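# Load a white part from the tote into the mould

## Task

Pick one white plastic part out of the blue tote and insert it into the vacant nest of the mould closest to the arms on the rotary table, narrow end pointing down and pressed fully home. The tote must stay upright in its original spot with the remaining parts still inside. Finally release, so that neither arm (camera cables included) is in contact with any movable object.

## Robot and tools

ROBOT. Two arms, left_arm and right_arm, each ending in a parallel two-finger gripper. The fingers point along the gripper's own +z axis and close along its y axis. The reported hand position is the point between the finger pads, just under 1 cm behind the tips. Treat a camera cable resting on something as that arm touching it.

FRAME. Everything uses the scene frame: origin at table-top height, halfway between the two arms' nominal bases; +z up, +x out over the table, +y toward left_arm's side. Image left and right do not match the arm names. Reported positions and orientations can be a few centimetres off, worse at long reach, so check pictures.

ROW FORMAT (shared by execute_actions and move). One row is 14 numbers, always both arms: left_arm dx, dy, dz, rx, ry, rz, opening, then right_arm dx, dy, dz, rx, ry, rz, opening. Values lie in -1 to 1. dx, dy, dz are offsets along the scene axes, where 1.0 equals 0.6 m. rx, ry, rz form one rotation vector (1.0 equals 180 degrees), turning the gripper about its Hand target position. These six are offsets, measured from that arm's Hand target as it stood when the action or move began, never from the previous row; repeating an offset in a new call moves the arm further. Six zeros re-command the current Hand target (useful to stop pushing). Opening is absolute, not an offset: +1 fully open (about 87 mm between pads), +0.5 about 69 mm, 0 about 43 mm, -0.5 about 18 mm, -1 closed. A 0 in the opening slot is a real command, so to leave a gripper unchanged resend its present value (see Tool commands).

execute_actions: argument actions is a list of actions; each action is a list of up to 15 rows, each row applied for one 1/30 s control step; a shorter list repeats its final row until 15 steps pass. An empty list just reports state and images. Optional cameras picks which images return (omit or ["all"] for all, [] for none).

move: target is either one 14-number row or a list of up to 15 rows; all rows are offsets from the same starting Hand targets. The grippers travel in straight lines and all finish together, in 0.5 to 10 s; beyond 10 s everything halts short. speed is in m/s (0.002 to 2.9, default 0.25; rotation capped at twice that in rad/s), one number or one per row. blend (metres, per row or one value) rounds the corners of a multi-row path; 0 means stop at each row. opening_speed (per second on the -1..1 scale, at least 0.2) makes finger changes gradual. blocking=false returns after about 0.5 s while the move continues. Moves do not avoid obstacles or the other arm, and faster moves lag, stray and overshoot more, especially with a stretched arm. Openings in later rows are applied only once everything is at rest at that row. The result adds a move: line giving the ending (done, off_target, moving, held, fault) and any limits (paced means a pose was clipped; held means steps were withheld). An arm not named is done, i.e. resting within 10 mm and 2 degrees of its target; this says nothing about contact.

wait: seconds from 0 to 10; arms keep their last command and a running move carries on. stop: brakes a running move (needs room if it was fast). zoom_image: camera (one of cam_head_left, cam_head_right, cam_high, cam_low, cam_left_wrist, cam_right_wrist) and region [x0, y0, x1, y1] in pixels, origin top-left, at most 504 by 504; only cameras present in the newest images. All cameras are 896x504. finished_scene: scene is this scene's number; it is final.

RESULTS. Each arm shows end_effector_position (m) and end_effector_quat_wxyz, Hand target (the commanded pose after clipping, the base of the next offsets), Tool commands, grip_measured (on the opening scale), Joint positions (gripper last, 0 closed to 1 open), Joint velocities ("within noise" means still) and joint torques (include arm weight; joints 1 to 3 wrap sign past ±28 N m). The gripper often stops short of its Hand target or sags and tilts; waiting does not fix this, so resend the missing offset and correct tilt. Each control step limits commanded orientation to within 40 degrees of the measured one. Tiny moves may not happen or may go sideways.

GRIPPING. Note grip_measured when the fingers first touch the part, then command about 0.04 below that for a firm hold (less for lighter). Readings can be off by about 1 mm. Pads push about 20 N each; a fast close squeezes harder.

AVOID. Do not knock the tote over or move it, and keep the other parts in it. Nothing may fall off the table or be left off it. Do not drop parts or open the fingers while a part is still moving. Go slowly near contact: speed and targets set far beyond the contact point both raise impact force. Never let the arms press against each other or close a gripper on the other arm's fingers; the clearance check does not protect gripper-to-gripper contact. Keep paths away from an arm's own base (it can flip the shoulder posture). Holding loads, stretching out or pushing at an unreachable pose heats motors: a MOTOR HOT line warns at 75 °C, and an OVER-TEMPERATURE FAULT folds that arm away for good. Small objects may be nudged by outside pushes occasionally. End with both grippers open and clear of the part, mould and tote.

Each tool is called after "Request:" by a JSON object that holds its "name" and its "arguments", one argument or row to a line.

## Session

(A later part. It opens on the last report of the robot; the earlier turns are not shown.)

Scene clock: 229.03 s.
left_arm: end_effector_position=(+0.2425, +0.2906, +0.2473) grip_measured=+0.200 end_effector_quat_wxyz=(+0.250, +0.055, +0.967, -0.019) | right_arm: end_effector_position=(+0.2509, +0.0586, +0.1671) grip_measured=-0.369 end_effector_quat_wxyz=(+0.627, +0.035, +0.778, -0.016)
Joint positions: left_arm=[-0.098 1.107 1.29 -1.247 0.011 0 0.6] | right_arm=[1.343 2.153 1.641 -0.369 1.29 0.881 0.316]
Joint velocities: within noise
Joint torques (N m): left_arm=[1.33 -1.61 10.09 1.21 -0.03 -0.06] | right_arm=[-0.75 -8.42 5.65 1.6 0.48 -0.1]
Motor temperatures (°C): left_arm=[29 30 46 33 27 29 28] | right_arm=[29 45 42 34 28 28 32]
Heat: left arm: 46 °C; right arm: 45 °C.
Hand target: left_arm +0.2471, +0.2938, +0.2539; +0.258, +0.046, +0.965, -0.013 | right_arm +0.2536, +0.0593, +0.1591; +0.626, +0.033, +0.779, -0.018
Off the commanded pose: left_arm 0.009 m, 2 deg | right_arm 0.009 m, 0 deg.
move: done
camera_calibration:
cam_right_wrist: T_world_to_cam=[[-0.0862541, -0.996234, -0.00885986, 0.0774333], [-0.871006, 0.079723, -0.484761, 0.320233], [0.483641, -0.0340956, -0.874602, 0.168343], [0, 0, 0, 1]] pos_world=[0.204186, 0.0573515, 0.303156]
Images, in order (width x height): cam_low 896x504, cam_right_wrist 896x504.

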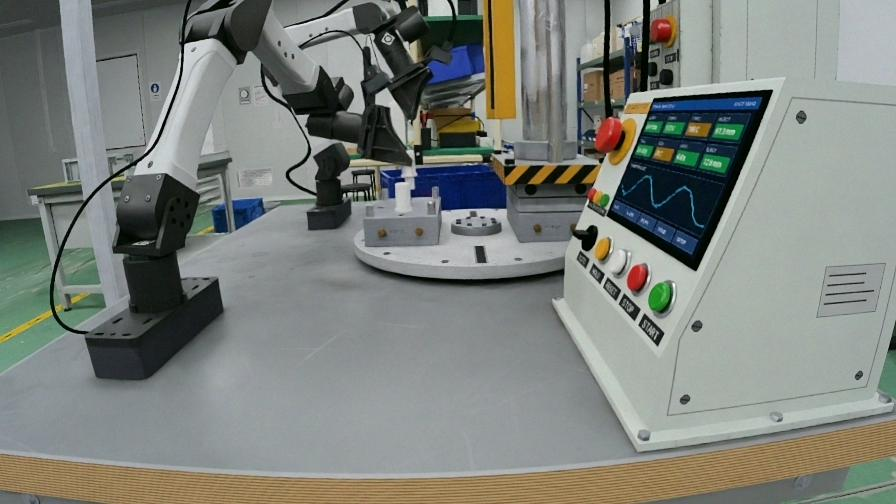

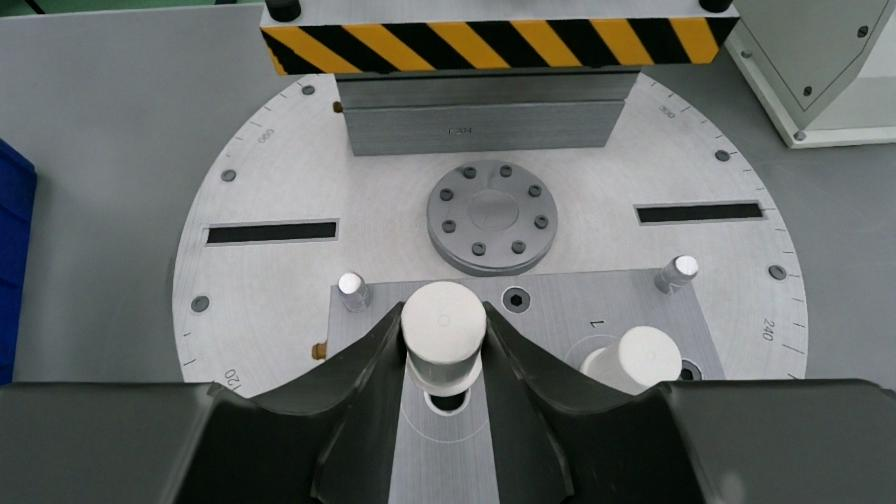

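Request:
{"name": "move", "arguments": {
  "target": [0,0,0,0,0,0,0.2,-0.001,0.0008,-0.02,-0.0046,0.0003,0.0012,-0.5],
  "speed": 0.04,
  "cameras": ["cam_right_wrist","cam_low"]
}}

Request:
{"name": "zoom_image", "arguments": {
  "camera": "cam_right_wrist",
  "region": [350, 220, 550, 440]
}}

Request:
{"name": "zoom_image", "arguments": {
  "camera": "cam_low",
  "region": [380, 160, 440, 230]
}}

Scene clock: 247.20 s.
left_arm: end_effector_position=(+0.2425, +0.2906, +0.2473) grip_measured=+0.200 end_effector_quat_wxyz=(+0.250, +0.055, +0.967, -0.019) | right_arm: end_effector_position=(+0.2509, +0.0584, +0.1554) grip_measured=-0.369 end_effector_quat_wxyz=(+0.626, +0.029, +0.779, -0.021)
Joint positions: left_arm=[-0.098 1.107 1.29 -1.247 0.011 0 0.6] | right_arm=[1.343 2.169 1.619 -0.334 1.29 0.869 0.316]
Joint velocities: within noise
Joint torques (N m): left_arm=[1.35 -1.59 10.1 1.21 -0.03 -0.06] | right_arm=[-0.57 -8.34 5.83 1.6 0.46 -0.08]
Motor temperatures (°C): left_arm=[29 30 47 33 27 29 28] | right_arm=[29 47 41 34 28 28 32]
Heat: left arm: 47 °C; right arm: 47 °C.
Hand target: left_arm +0.2471, +0.2938, +0.2539; +0.258, +0.046, +0.965, -0.013 | right_arm +0.2529, +0.0597, +0.1470; +0.626, +0.027, +0.779, -0.023
Off the commanded pose: left_arm 0.009 m, 2 deg | right_arm 0.009 m, 0 deg.
move: done
camera_calibration:
cam_right_wrist: T_world_to_cam=[[-0.0837874, -0.99647, 0.00530593, 0.0744418], [-0.871891, 0.0707321, -0.484565, 0.315271], [0.482479, -0.0452266, -0.874739, 0.159027], [0, 0, 0, 1]] pos_world=[0.204392, 0.0590715, 0.291481]
Images, in order (width x height): cam_low 896x504, cam_right_wrist 896x504.

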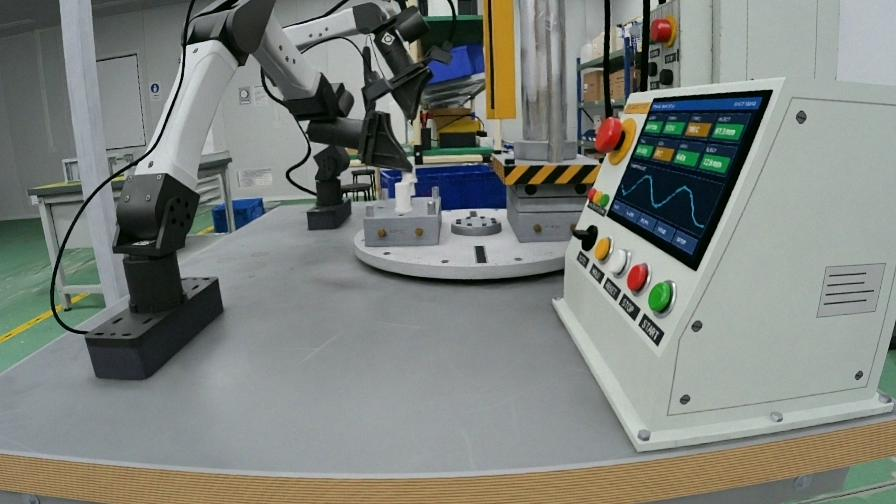

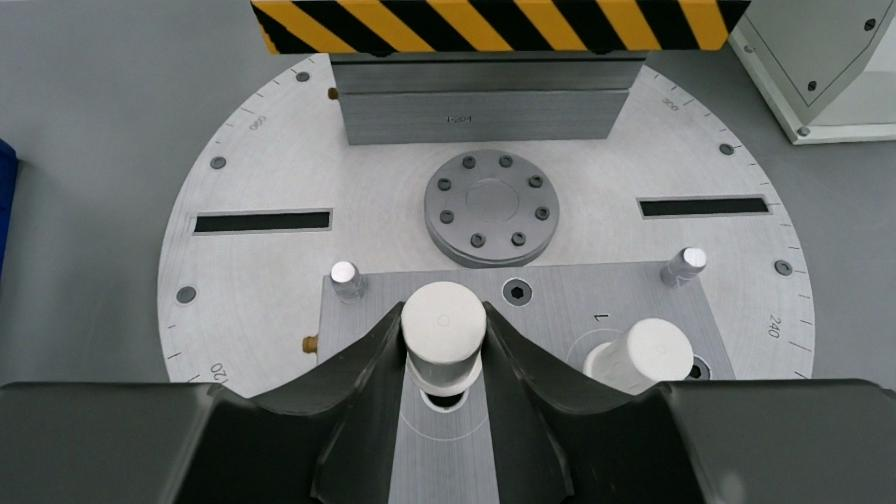

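Scaled by 2.291 from the camera's 896x504 image, which has a finer 1280x720 frame.

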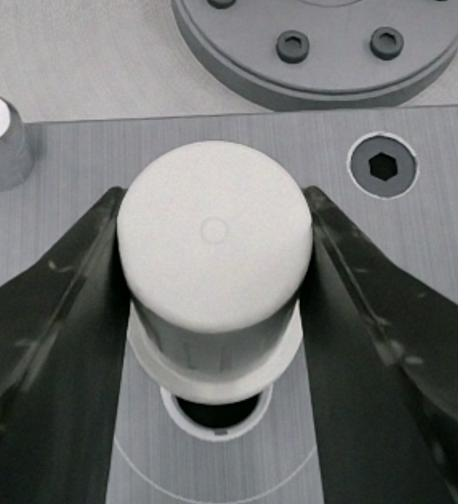

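Scaled by 7.200 from the camera's 896x504 image, which has a finer 1280x720 frame.

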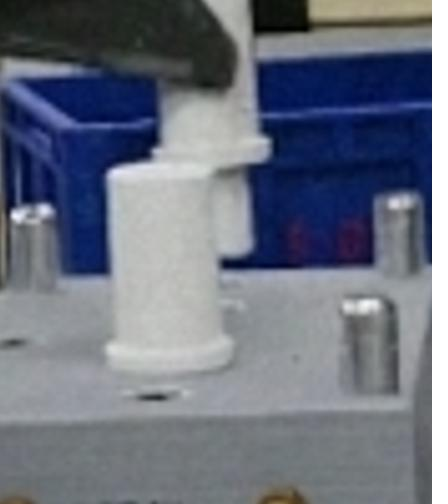

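Request:
{"name": "move", "arguments": {
  "target": [0,0,0,0,0,0,0.2,-0.0045,0,-0.006,0.0006,0.0111,0,-0.5],
  "speed": 0.04,
  "cameras": ["cam_right_wrist","cam_low"]
}}

Request:
{"name": "zoom_image", "arguments": {
  "camera": "cam_right_wrist",
  "region": [350, 220, 550, 440]
}}

Request:
{"name": "zoom_image", "arguments": {
  "camera": "cam_low",
  "region": [380, 160, 440, 230]
}}

Scene clock: 276.23 s.
left_arm: end_effector_position=(+0.2425, +0.2906, +0.2473) grip_measured=+0.200 end_effector_quat_wxyz=(+0.250, +0.055, +0.967, -0.019) | right_arm: end_effector_position=(+0.2478, +0.0559, +0.1451) grip_measured=-0.369 end_effector_quat_wxyz=(+0.614, +0.022, +0.789, -0.025)
Joint positions: left_arm=[-0.098 1.107 1.29 -1.247 0.011 0 0.6] | right_arm=[1.343 2.176 1.619 -0.387 1.264 0.908 0.316]
Joint velocities: within noise
Joint torques (N m): left_arm=[1.32 -1.54 10.09 1.22 -0.02 -0.06] | right_arm=[-0.73 -8.17 8.64 1.12 0.48 0.15]
Motor temperatures (°C): left_arm=[29 30 47 33 27 29 28] | right_arm=[29 48 41 34 28 28 32]
Heat: left arm: 47 °C; right arm: 48 °C.
Hand target: left_arm +0.2471, +0.2938, +0.2539; +0.258, +0.046, +0.965, -0.013 | right_arm +0.2503, +0.0597, +0.1434; +0.612, +0.027, +0.790, -0.023
Off the commanded pose: left_arm 0.009 m, 2 deg | right_arm 0.005 m, 1 deg.
move: done
camera_calibration:
cam_right_wrist: T_world_to_cam=[[-0.076553, -0.996818, 0.0222297, 0.0673676], [-0.887469, 0.0579592, -0.457209, 0.308392], [0.454465, -0.0547288, -0.889082, 0.16106], [0, 0, 0, 1]] pos_world=[0.205649, 0.0580937, 0.282697]
Images, in order (width x height): cam_low 896x504, cam_right_wrist 896x504.

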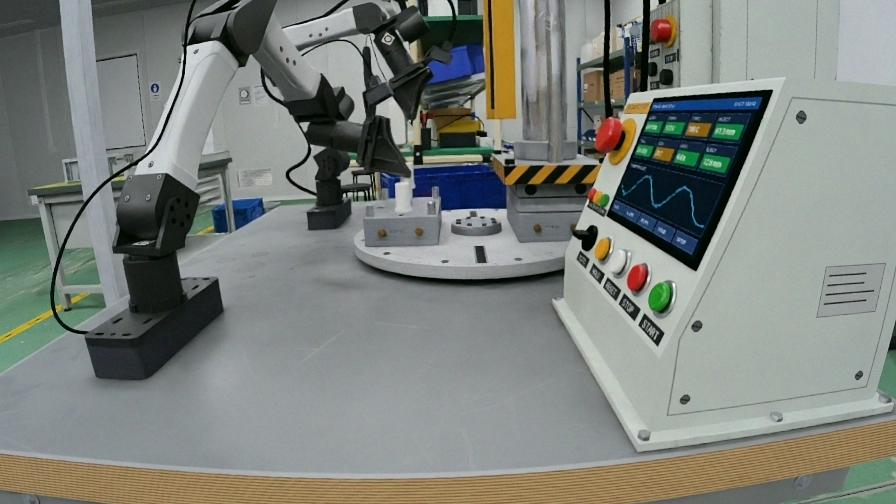

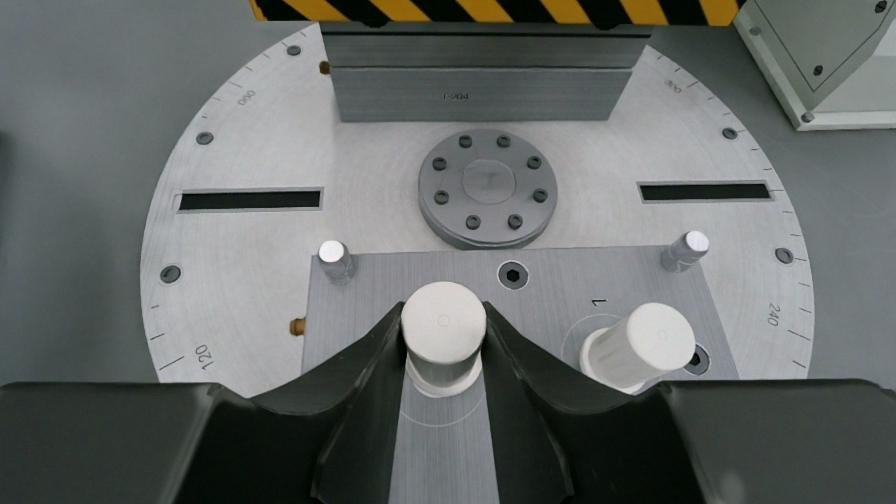

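Scaled by 2.291 from the camera's 896x504 image, which has a finer 1280x720 frame.

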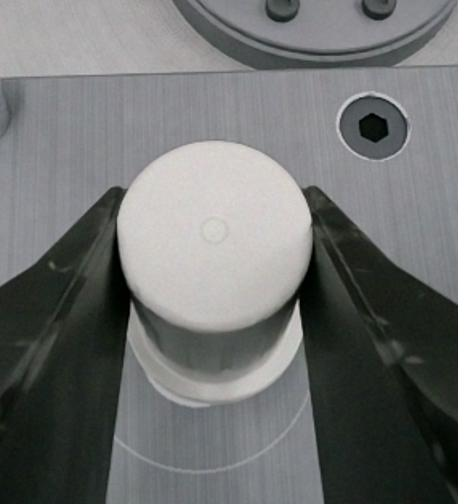

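Scaled by 7.200 from the camera's 896x504 image, which has a finer 1280x720 frame.

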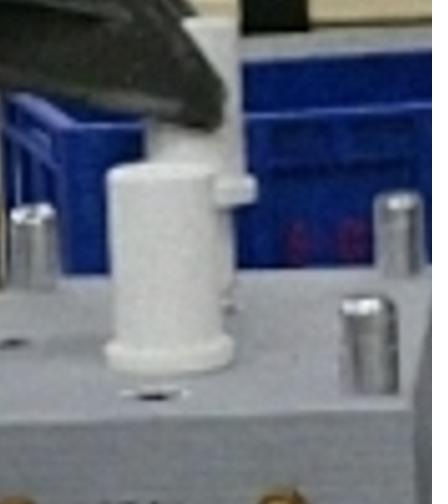

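Request:
{"name": "move", "arguments": {
  "target": [0,0,0,0,0,0,0.2,0.001,0.004,0.006,0.0062,-0.0004,-0.0016,-0.5],
  "speed": 0.04,
  "cameras": ["cam_right_wrist","cam_low"]
}}

Request:
{"name": "zoom_image", "arguments": {
  "camera": "cam_right_wrist",
  "region": [350, 220, 550, 440]
}}

Scene clock: 287.90 s.
left_arm: end_effector_position=(+0.2425, +0.2906, +0.2473) grip_measured=+0.200 end_effector_quat_wxyz=(+0.250, +0.055, +0.967, -0.019) | right_arm: end_effector_position=(+0.2481, +0.0578, +0.1485) grip_measured=-0.369 end_effector_quat_wxyz=(+0.614, +0.029, +0.789, -0.019)
Joint positions: left_arm=[-0.098 1.107 1.29 -1.247 0.011 0 0.6] | right_arm=[1.343 2.176 1.633 -0.401 1.263 0.927 0.316]
Joint velocities: within noise
Joint torques (N m): left_arm=[1.32 -1.58 10.13 1.21 -0.02 -0.06] | right_arm=[-0.65 -8.1 9.02 1.14 0.48 0.15]
Motor temperatures (°C): left_arm=[29 30 48 33 27 29 28] | right_arm=[29 48 42 34 28 28 32]
Heat: left arm: 48 °C; right arm: 48 °C.
Hand target: left_arm +0.2471, +0.2938, +0.2539; +0.258, +0.046, +0.965, -0.013 | right_arm +0.2509, +0.0622, +0.1470; +0.612, +0.035, +0.790, -0.016
Off the commanded pose: left_arm 0.009 m, 2 deg | right_arm 0.005 m, 1 deg.
move: done
camera_calibration:
cam_right_wrist: T_world_to_cam=[[-0.0808465, -0.99672, 0.00362189, 0.0730827], [-0.886907, 0.0702802, -0.456571, 0.309117], [0.454819, -0.0401245, -0.88968, 0.163198], [0, 0, 0, 1]] pos_world=[0.205841, 0.0576665, 0.286064]
Images, in order (width x height): cam_low 896x504, cam_right_wrist 896x504.

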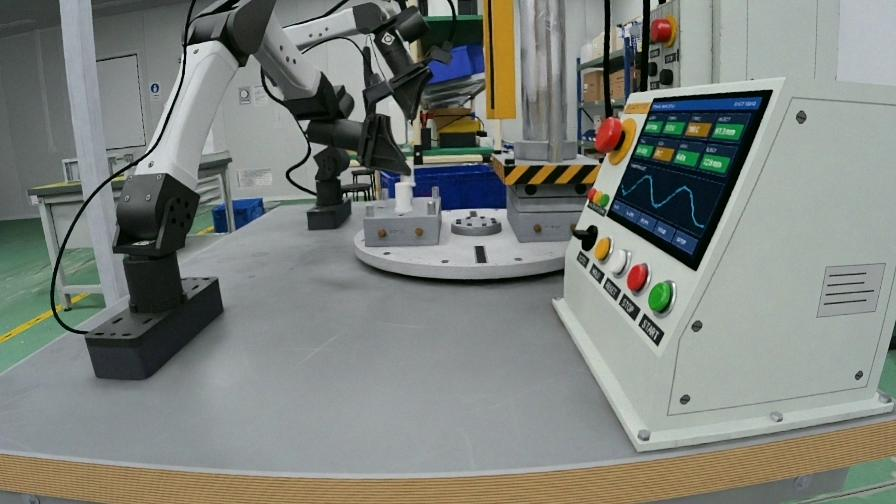

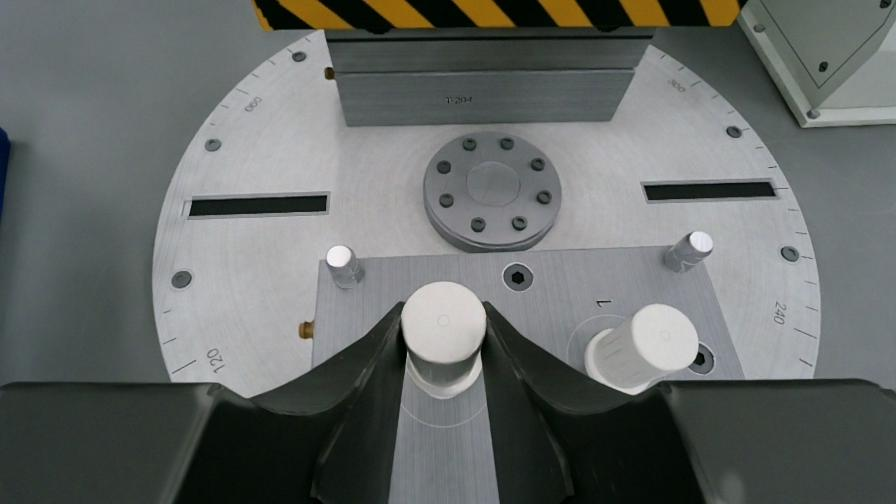

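Scaled by 2.291 from the camera's 896x504 image, which has a finer 1280x720 frame.

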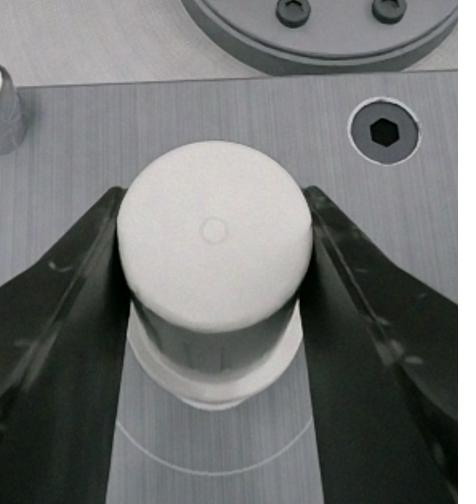

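Request:
{"name": "move", "arguments": {
  "target": [0,0,0,0,0,0,0.2,0,0,-0.018,0,0,0,-0.5],
  "speed": 0.03,
  "cameras": ["cam_right_wrist","cam_low"]
}}

Request:
{"name": "zoom_image", "arguments": {
  "camera": "cam_right_wrist",
  "region": [350, 220, 550, 440]
}}

Request:
{"name": "zoom_image", "arguments": {
  "camera": "cam_low",
  "region": [380, 160, 440, 230]
}}

Scene clock: 293.87 s.
left_arm: end_effector_position=(+0.2425, +0.2906, +0.2473) grip_measured=+0.200 end_effector_quat_wxyz=(+0.250, +0.055, +0.967, -0.019) | right_arm: end_effector_position=(+0.2480, +0.0579, +0.1412) grip_measured=-0.369 end_effector_quat_wxyz=(+0.612, +0.026, +0.790, -0.024)
Joint positions: left_arm=[-0.098 1.107 1.29 -1.247 0.011 0 0.6] | right_arm=[1.343 2.192 1.633 -0.402 1.262 0.932 0.316]
Joint velocities: within noise
Joint torques (N m): left_arm=[1.32 -1.59 10.11 1.21 -0.03 -0.06] | right_arm=[-0.72 -8.28 7.05 1.49 0.49 0.15]
Motor temperatures (°C): left_arm=[29 30 48 33 27 29 28] | right_arm=[29 48 43 34 28 28 32]
Heat: left arm: 48 °C; right arm: 48 °C.
Hand target: left_arm +0.2471, +0.2938, +0.2539; +0.258, +0.046, +0.965, -0.013 | right_arm +0.2509, +0.0622, +0.1362; +0.612, +0.035, +0.790, -0.016
Off the commanded pose: left_arm 0.009 m, 2 deg | right_arm 0.007 m, 1 deg.
move: done
camera_calibration:
cam_right_wrist: T_world_to_cam=[[-0.0815759, -0.996543, 0.0157225, 0.0716252], [-0.888727, 0.0655919, -0.453719, 0.306024], [0.45112, -0.0509856, -0.891006, 0.158428], [0, 0, 0, 1]] pos_world=[0.206345, 0.0593824, 0.278884]
Images, in order (width x height): cam_low 896x504, cam_right_wrist 896x504.

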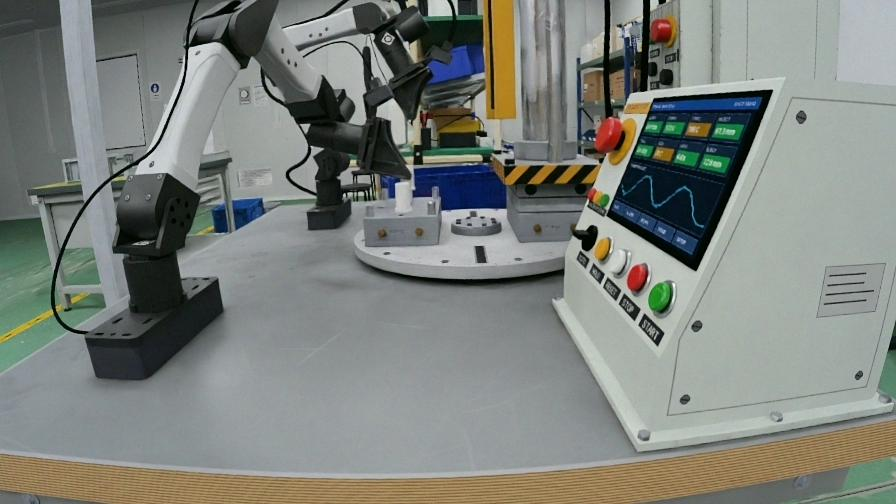

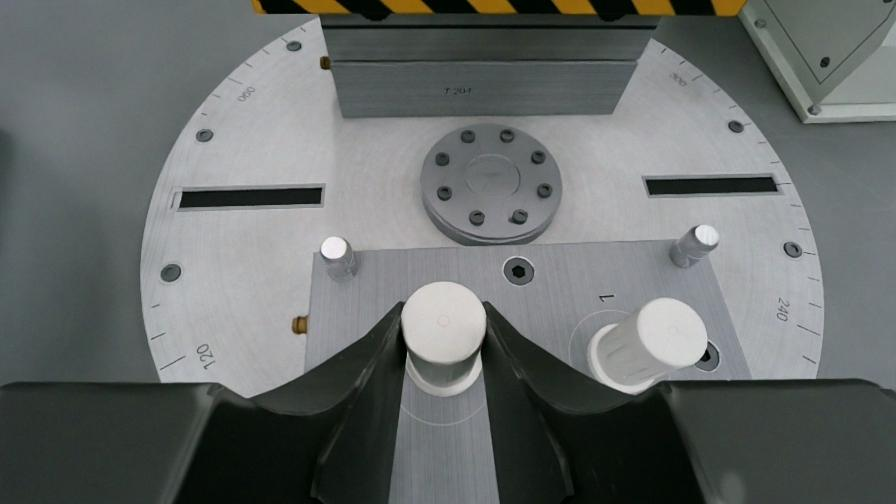

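Scaled by 2.291 from the camera's 896x504 image, which has a finer 1280x720 frame.

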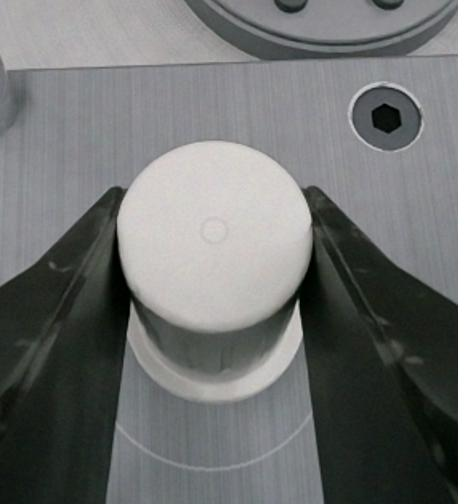

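Scaled by 7.200 from the camera's 896x504 image, which has a finer 1280x720 frame.

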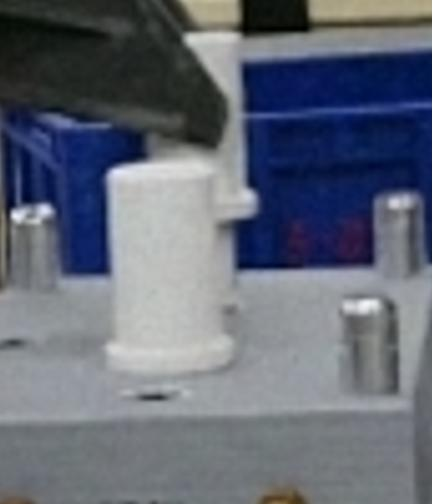

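Request:
{"name": "move", "arguments": {
  "target": [0,0,0,0,0,0,0.2,0,0,-0.014,0.002,0,-0.0005,-0.5],
  "speed": 0.03,
  "cameras": ["cam_right_wrist","cam_low"]
}}

Request:
{"name": "zoom_image", "arguments": {
  "camera": "cam_right_wrist",
  "region": [350, 220, 550, 440]
}}

Request:
{"name": "zoom_image", "arguments": {
  "camera": "cam_low",
  "region": [380, 160, 440, 230]
}}

Scene clock: 302.27 s.
left_arm: end_effector_position=(+0.2425, +0.2906, +0.2473) grip_measured=+0.200 end_effector_quat_wxyz=(+0.250, +0.055, +0.967, -0.019) | right_arm: end_effector_position=(+0.2483, +0.0587, +0.1397) grip_measured=-0.369 end_effector_quat_wxyz=(+0.613, +0.029, +0.789, -0.022)
Joint positions: left_arm=[-0.098 1.107 1.29 -1.247 0.011 0 0.6] | right_arm=[1.343 2.196 1.633 -0.396 1.264 0.937 0.316]
Joint velocities: within noise
Joint torques (N m): left_arm=[1.35 -1.58 10.13 1.21 -0.03 -0.05] | right_arm=[-0.64 -7.82 5.53 1.62 0.49 0.22]
Motor temperatures (°C): left_arm=[29 30 48 33 27 29 28] | right_arm=[29 48 43 34 28 28 32]
Heat: left arm: 48 °C; right arm: 48 °C.
Hand target: left_arm +0.2471, +0.2938, +0.2539; +0.258, +0.046, +0.965, -0.013 | right_arm +0.2509, +0.0621, +0.1280; +0.612, +0.037, +0.790, -0.014
Off the commanded pose: left_arm 0.009 m, 2 deg | right_arm 0.013 m, 1 deg.
move: off_target (right_arm)
camera_calibration:
cam_right_wrist: T_world_to_cam=[[-0.0839216, -0.996433, 0.00882978, 0.0741282], [-0.887659, 0.0707281, -0.455038, 0.305121], [0.45279, -0.0460253, -0.890428, 0.1562], [0, 0, 0, 1]] pos_world=[0.206338, 0.0594723, 0.277272]
Images, in order (width x height): cam_low 896x504, cam_right_wrist 896x504.

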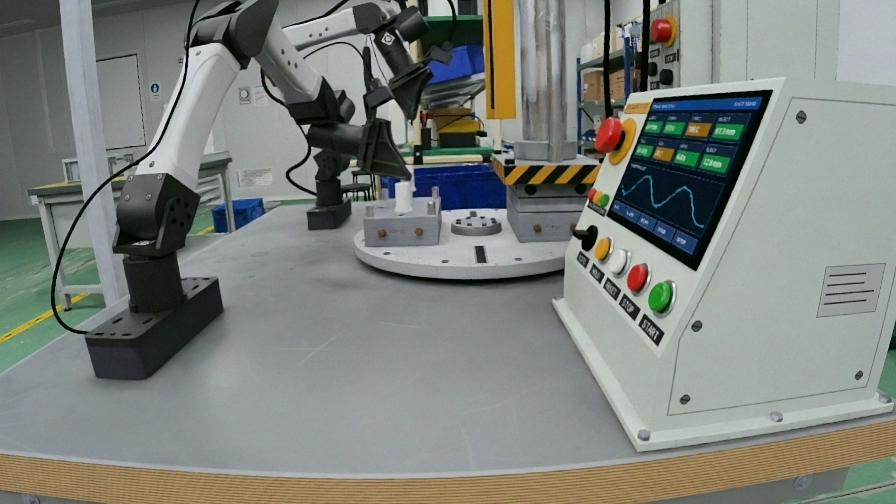

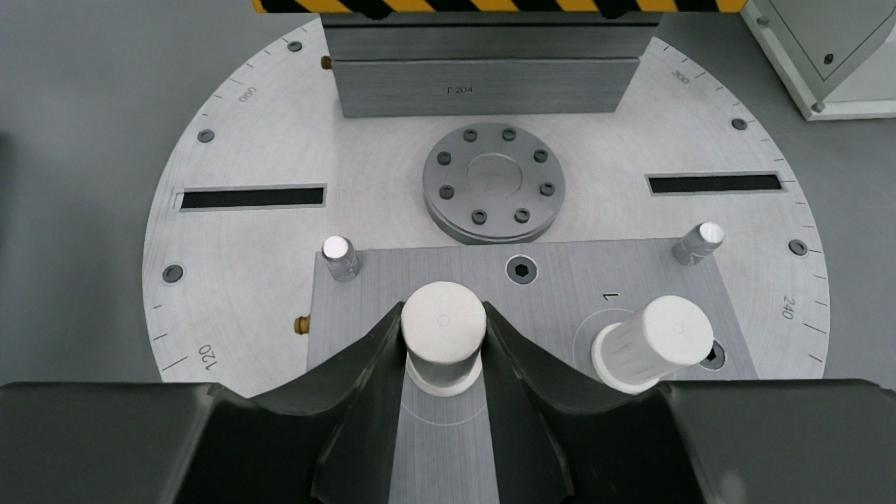

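Scaled by 2.291 from the camera's 896x504 image, which has a finer 1280x720 frame.

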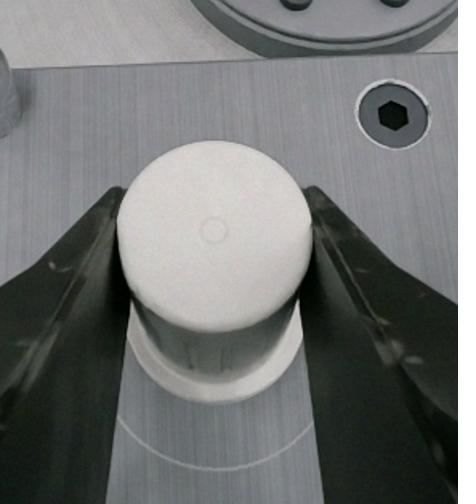

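Scaled by 7.200 from the camera's 896x504 image, which has a finer 1280x720 frame.

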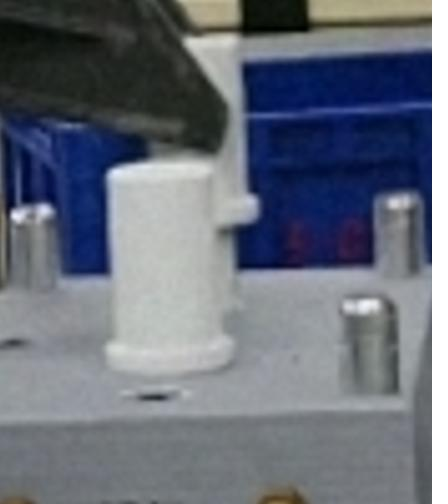

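Request:
{"name": "move", "arguments": {
  "target": [0,0,0,0,0,0,0.2,-0.0035,-0.005,0.0,0,0,0,-0.5],
  "speed": 0.03,
  "cameras": ["cam_right_wrist","cam_low"]
}}

Request:
{"name": "zoom_image", "arguments": {
  "camera": "cam_right_wrist",
  "region": [350, 220, 550, 440]
}}

Request:
{"name": "zoom_image", "arguments": {
  "camera": "cam_low",
  "region": [385, 160, 425, 220]
}}

Scene clock: 334.10 s.
left_arm: end_effector_position=(+0.2425, +0.2906, +0.2473) grip_measured=+0.200 end_effector_quat_wxyz=(+0.250, +0.055, +0.967, -0.019) | right_arm: end_effector_position=(+0.2478, +0.0572, +0.1350) grip_measured=-0.369 end_effector_quat_wxyz=(+0.613, +0.032, +0.789, -0.020)
Joint positions: left_arm=[-0.098 1.107 1.29 -1.247 0.011 0 0.6] | right_arm=[1.343 2.196 1.616 -0.383 1.264 0.95 0.316]
Joint velocities: within noise
Joint torques (N m): left_arm=[1.32 -1.59 10.13 1.21 -0.02 -0.06] | right_arm=[-0.51 -8.68 5.55 1.5 0.49 0.14]
Motor temperatures (°C): left_arm=[29 30 49 33 27 29 28] | right_arm=[29 46 42 34 28 28 33]
Heat: left arm: 49 °C; right arm: 46 °C.
Hand target: left_arm +0.2471, +0.2938, +0.2539; +0.258, +0.046, +0.965, -0.013 | right_arm +0.2487, +0.0591, +0.1279; +0.612, +0.037, +0.790, -0.014
Off the commanded pose: left_arm 0.009 m, 2 deg | right_arm 0.007 m, 1 deg.
move: done
camera_calibration:
cam_right_wrist: T_world_to_cam=[[-0.0870927, -0.9962, 0.00114731, 0.0743666], [-0.887564, 0.0770721, -0.454192, 0.302227], [0.452378, -0.0405751, -0.890903, 0.152063], [0, 0, 0, 1]] pos_world=[0.205933, 0.0569607, 0.272658]
Images, in order (width x height): cam_low 896x504, cam_right_wrist 896x504.

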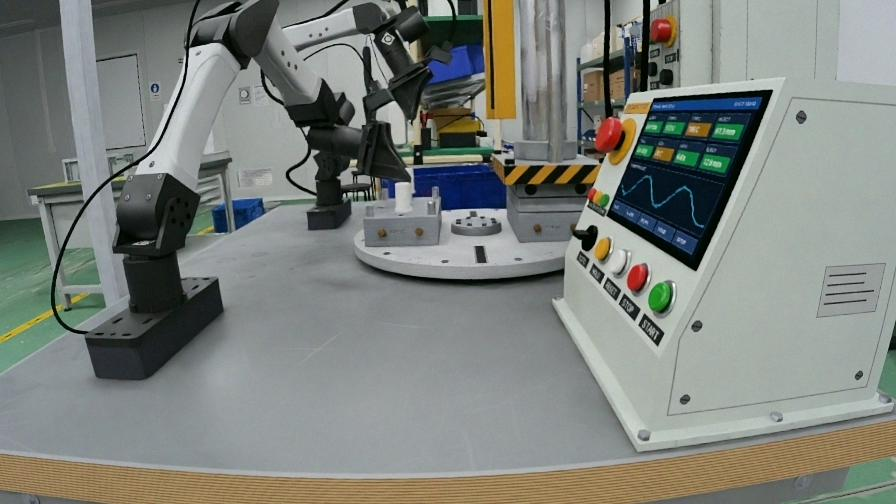

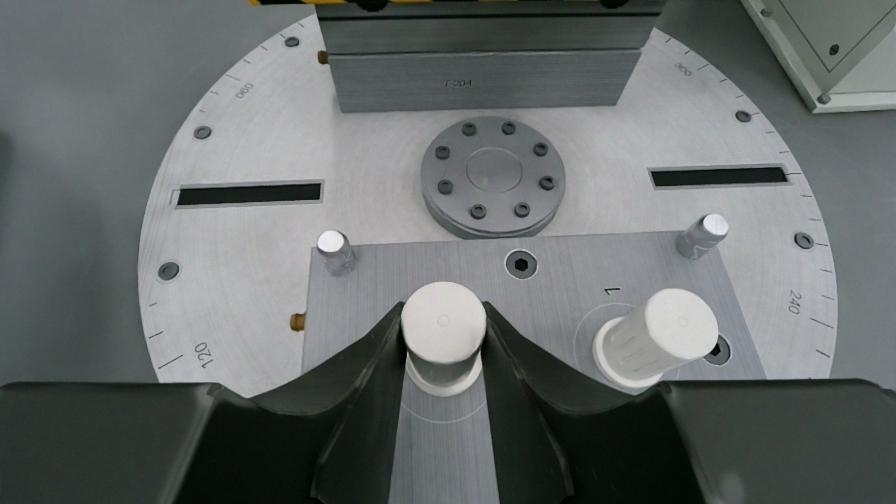

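Scaled by 2.291 from the camera's 896x504 image, which has a finer 1280x720 frame.

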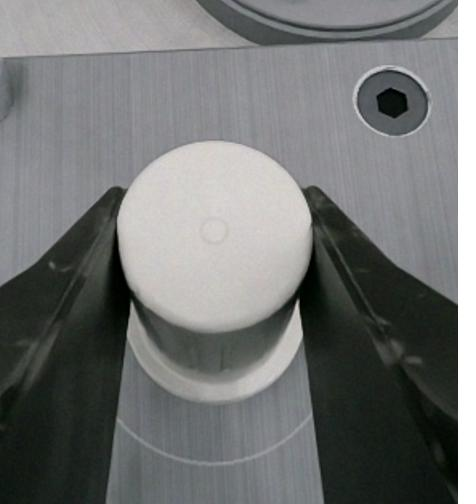

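Scaled by 8.400 from the camera's 896x504 image, which has a finer 1280x720 frame.

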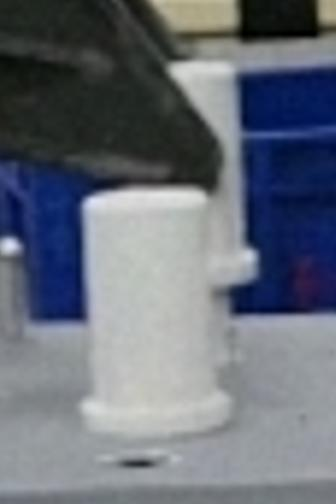

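Request:
{"name": "move", "arguments": {
  "target": [0,0,0,0,0,0,0.2,-0.001,-0.0015,-0.006,0,0,0,-0.5],
  "speed": 0.03,
  "cameras": ["cam_low"]
}}

Request:
{"name": "move", "arguments": {
  "target": [0,0,0,0,0,0,0.2,0,0,-0.008,0,0,0,-0.5],
  "speed": 0.03,
  "cameras": ["cam_right_wrist","cam_low"]
}}

Request:
{"name": "zoom_image", "arguments": {
  "camera": "cam_right_wrist",
  "region": [350, 220, 550, 440]
}}

Request:
{"name": "zoom_image", "arguments": {
  "camera": "cam_low",
  "region": [385, 160, 425, 220]
}}

Scene clock: 340.70 s.
left_arm: end_effector_position=(+0.2425, +0.2906, +0.2473) grip_measured=+0.200 end_effector_quat_wxyz=(+0.250, +0.055, +0.967, -0.019) | right_arm: end_effector_position=(+0.2477, +0.0567, +0.1324) grip_measured=-0.369 end_effector_quat_wxyz=(+0.613, +0.035, +0.789, -0.017)
Joint positions: left_arm=[-0.098 1.107 1.29 -1.247 0.011 0 0.6] | right_arm=[1.343 2.196 1.604 -0.369 1.264 0.954 0.316]
Joint velocities: within noise
Joint torques (N m): left_arm=[1.33 -1.57 10.1 1.22 -0.03 -0.06] | right_arm=[-0.46 -8.54 5.48 1.47 0.5 0.1]
Motor temperatures (°C): left_arm=[29 30 49 33 27 29 28] | right_arm=[29 46 42 34 28 28 33]
Heat: left arm: 49 °C; right arm: 46 °C.
Hand target: left_arm +0.2471, +0.2938, +0.2539; +0.258, +0.046, +0.965, -0.013 | right_arm +0.2481, +0.0582, +0.1243; +0.612, +0.037, +0.790, -0.014
Off the commanded pose: left_arm 0.009 m, 2 deg | right_arm 0.008 m, 0 deg.
move: done
Images, in order (width x height): cam_low 896x504.

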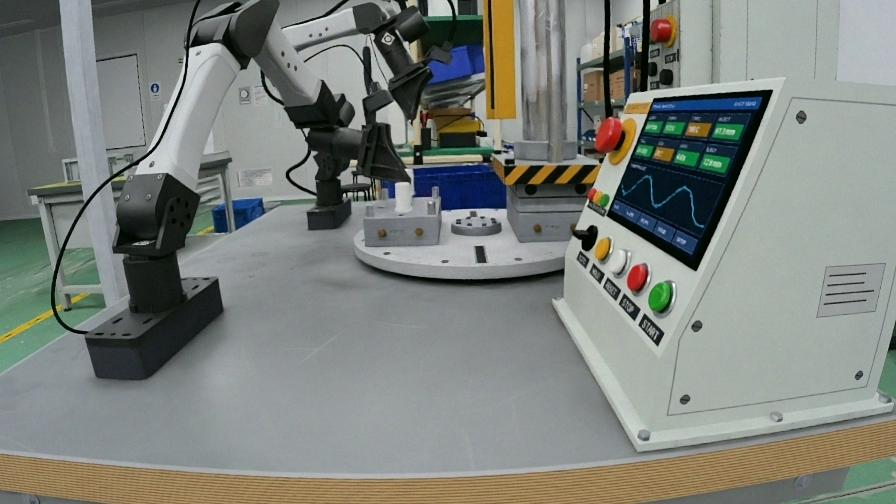

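Scene clock: 341.47 s.
left_arm: end_effector_position=(+0.2425, +0.2906, +0.2473) grip_measured=+0.200 end_effector_quat_wxyz=(+0.250, +0.055, +0.967, -0.019) | right_arm: end_effector_position=(+0.2476, +0.0566, +0.1304) grip_measured=-0.369 end_effector_quat_wxyz=(+0.613, +0.036, +0.789, -0.015)
Joint positions: left_arm=[-0.098 1.107 1.29 -1.247 0.011 0 0.6] | right_arm=[1.343 2.196 1.594 -0.355 1.264 0.955 0.316]
Joint velocities: within noise
Joint torques (N m): left_arm=[1.35 -1.58 10.11 1.2 -0.02 -0.06] | right_arm=[-0.49 -8.12 5.52 1.51 0.5 0.09]
Motor temperatures (°C): left_arm=[29 30 49 33 27 29 28] | right_arm=[29 46 42 34 28 28 33]
Heat: left arm: 49 °C; right arm: 46 °C.
Hand target: left_arm +0.2471, +0.2938, +0.2539; +0.258, +0.046, +0.965, -0.013 | right_arm +0.2481, +0.0582, +0.1195; +0.612, +0.037, +0.790, -0.014
Off the commanded pose: left_arm 0.009 m, 2 deg | right_arm 0.011 m, 0 deg.
move: off_target (right_arm)
camera_calibration:
cam_right_wrist: T_world_to_cam=[[-0.0879745, -0.996071, -0.0101389, 0.0754199], [-0.886725, 0.0829462, -0.454795, 0.299512], [0.453849, -0.03102, -0.890539, 0.147166], [0, 0, 0, 1]] pos_world=[0.205429, 0.0548453, 0.268038]
Images, in order (width x height): cam_low 896x504, cam_right_wrist 896x504.

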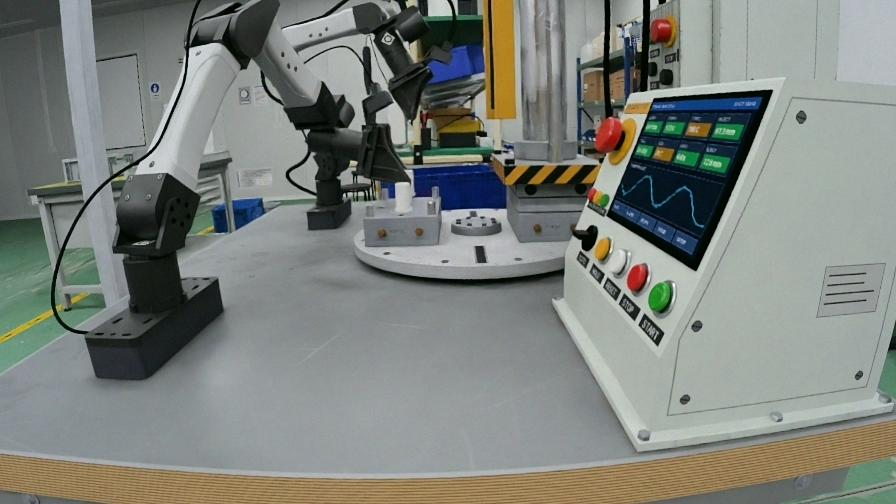

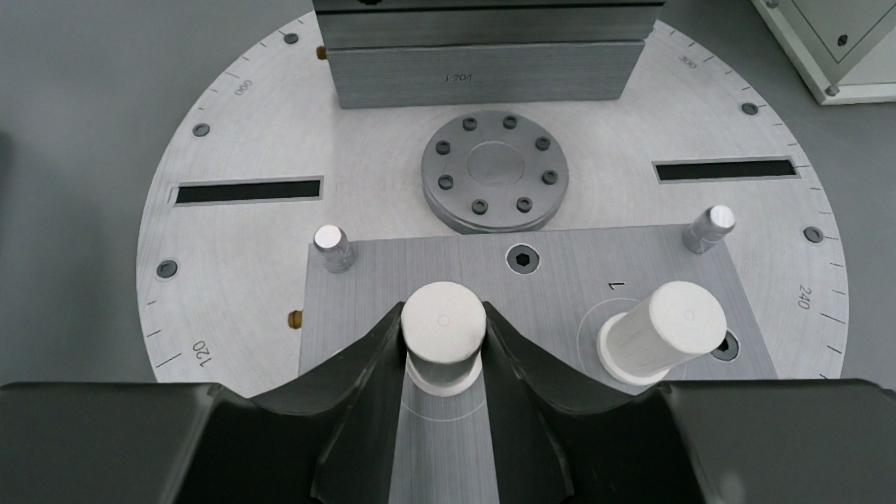

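Scaled by 2.291 from the camera's 896x504 image, which has a finer 1280x720 frame.

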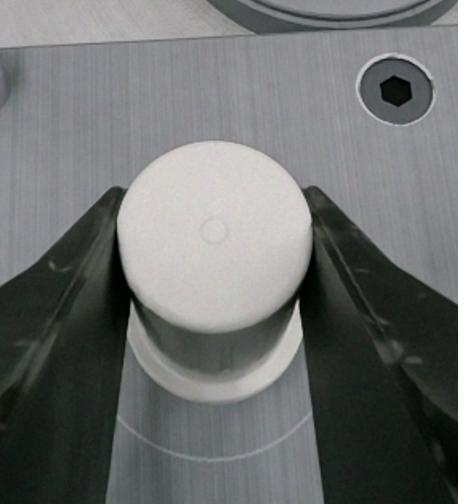

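Scaled by 8.400 from the camera's 896x504 image, which has a finer 1280x720 frame.

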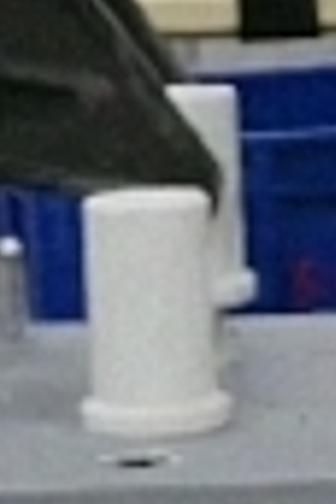

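Request:
{"name": "move", "arguments": {
  "target": [0,0,0,0,0,0,0.2,0,0.0005,0,-0.006,0.0004,0.0015,-0.5],
  "speed": 0.03,
  "cameras": []
}}

Request:
{"name": "move", "arguments": {
  "target": [0,0,0,0,0,0,0.2,0,0,-0.006,0,0,0,-0.5],
  "speed": 0.03,
  "cameras": ["cam_right_wrist","cam_low"]
}}

Request:
{"name": "zoom_image", "arguments": {
  "camera": "cam_right_wrist",
  "region": [350, 220, 550, 440]
}}

Request:
{"name": "zoom_image", "arguments": {
  "camera": "cam_low",
  "region": [385, 160, 425, 220]
}}

Scene clock: 352.33 s.
left_arm: end_effector_position=(+0.2425, +0.2906, +0.2473) grip_measured=+0.200 end_effector_quat_wxyz=(+0.250, +0.055, +0.967, -0.019) | right_arm: end_effector_position=(+0.2476, +0.0567, +0.1275) grip_measured=-0.369 end_effector_quat_wxyz=(+0.613, +0.035, +0.789, -0.017)
Joint positions: left_arm=[-0.098 1.107 1.29 -1.247 0.011 0 0.6] | right_arm=[1.343 2.203 1.594 -0.352 1.264 0.955 0.316]
Joint velocities: within noise
Joint torques (N m): left_arm=[1.29 -1.58 10.13 1.21 -0.02 -0.06] | right_arm=[-0.38 -8.27 6.19 1.4 0.49 -0.09]
Motor temperatures (°C): left_arm=[29 30 49 33 27 29 28] | right_arm=[29 46 42 34 28 28 33]
Heat: left arm: 49 °C; right arm: 46 °C.
Hand target: left_arm +0.2471, +0.2938, +0.2539; +0.258, +0.046, +0.965, -0.013 | right_arm +0.2482, +0.0585, +0.1195; +0.612, +0.030, +0.790, -0.020
Off the commanded pose: left_arm 0.009 m, 2 deg | right_arm 0.008 m, 1 deg.
move: done
No camera images: "cameras" was empty.

Scene clock: 353.13 s.
left_arm: end_effector_position=(+0.2425, +0.2906, +0.2473) grip_measured=+0.200 end_effector_quat_wxyz=(+0.250, +0.055, +0.967, -0.019) | right_arm: end_effector_position=(+0.2477, +0.0571, +0.1249) grip_measured=-0.369 end_effector_quat_wxyz=(+0.613, +0.034, +0.789, -0.018)
Joint positions: left_arm=[-0.098 1.107 1.29 -1.247 0.011 0 0.6] | right_arm=[1.343 2.209 1.594 -0.349 1.264 0.955 0.316]
Joint velocities: within noise
Joint torques (N m): left_arm=[1.31 -1.58 10.1 1.21 -0.03 -0.06] | right_arm=[-0.34 -8.23 5.53 1.52 0.52 -0.06]
Motor temperatures (°C): left_arm=[29 30 49 33 27 29 28] | right_arm=[29 46 42 34 28 28 33]
Heat: left arm: 49 °C; right arm: 46 °C.
Hand target: left_arm +0.2471, +0.2938, +0.2539; +0.258, +0.046, +0.965, -0.013 | right_arm +0.2482, +0.0585, +0.1159; +0.612, +0.030, +0.790, -0.020
Off the commanded pose: left_arm 0.009 m, 2 deg | right_arm 0.009 m, 1 deg.
move: done
camera_calibration:
cam_right_wrist: T_world_to_cam=[[-0.0879896, -0.996116, -0.00331159, 0.0750163], [-0.887473, 0.0799018, -0.45388, 0.297341], [0.452382, -0.0369978, -0.891056, 0.142914], [0, 0, 0, 1]] pos_world=[0.205831, 0.0562543, 0.26255]
Images, in order (width x height): cam_low 896x504, cam_right_wrist 896x504.

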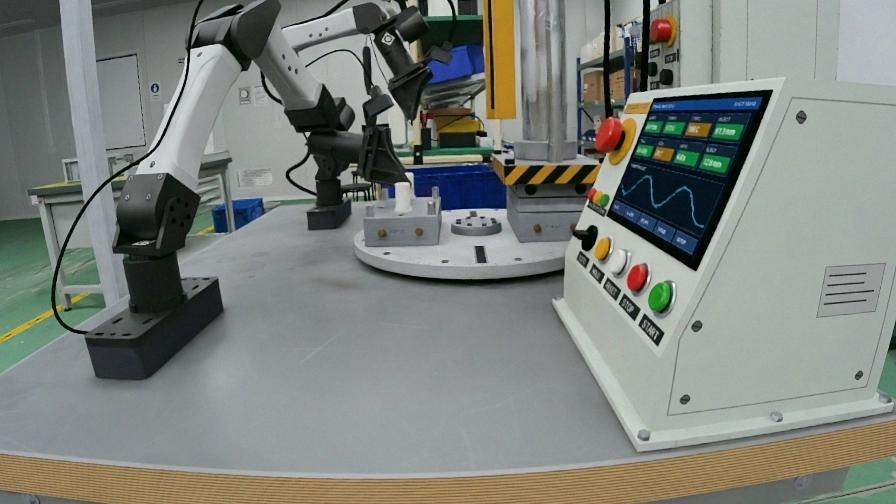

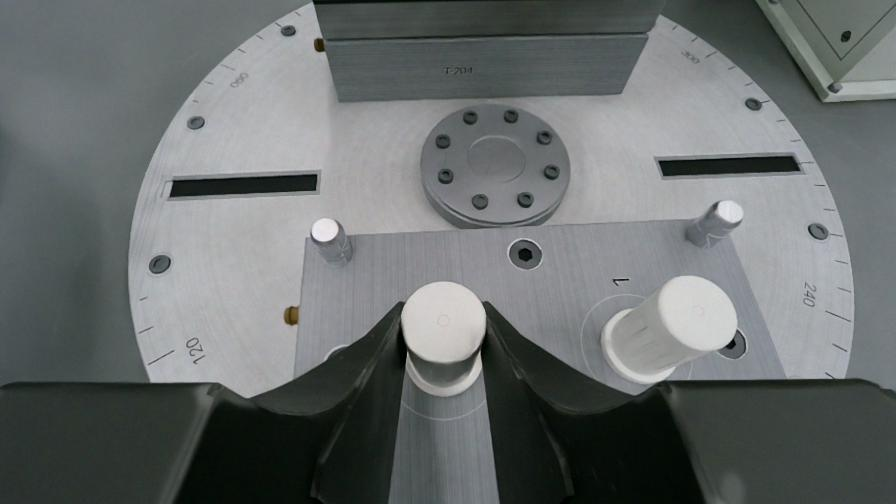

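Scaled by 2.291 from the camera's 896x504 image, which has a finer 1280x720 frame.

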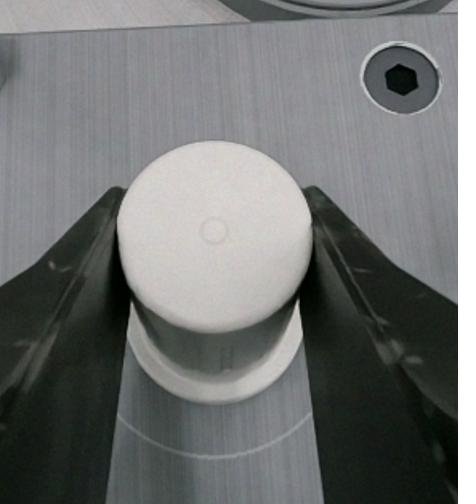

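Scaled by 8.400 from the camera's 896x504 image, which has a finer 1280x720 frame.

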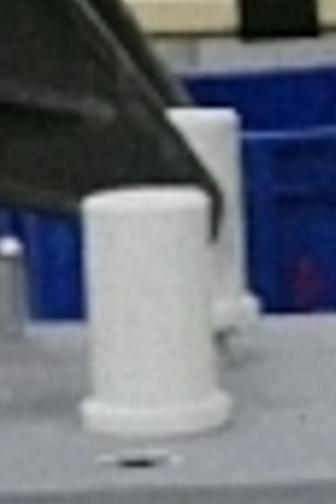

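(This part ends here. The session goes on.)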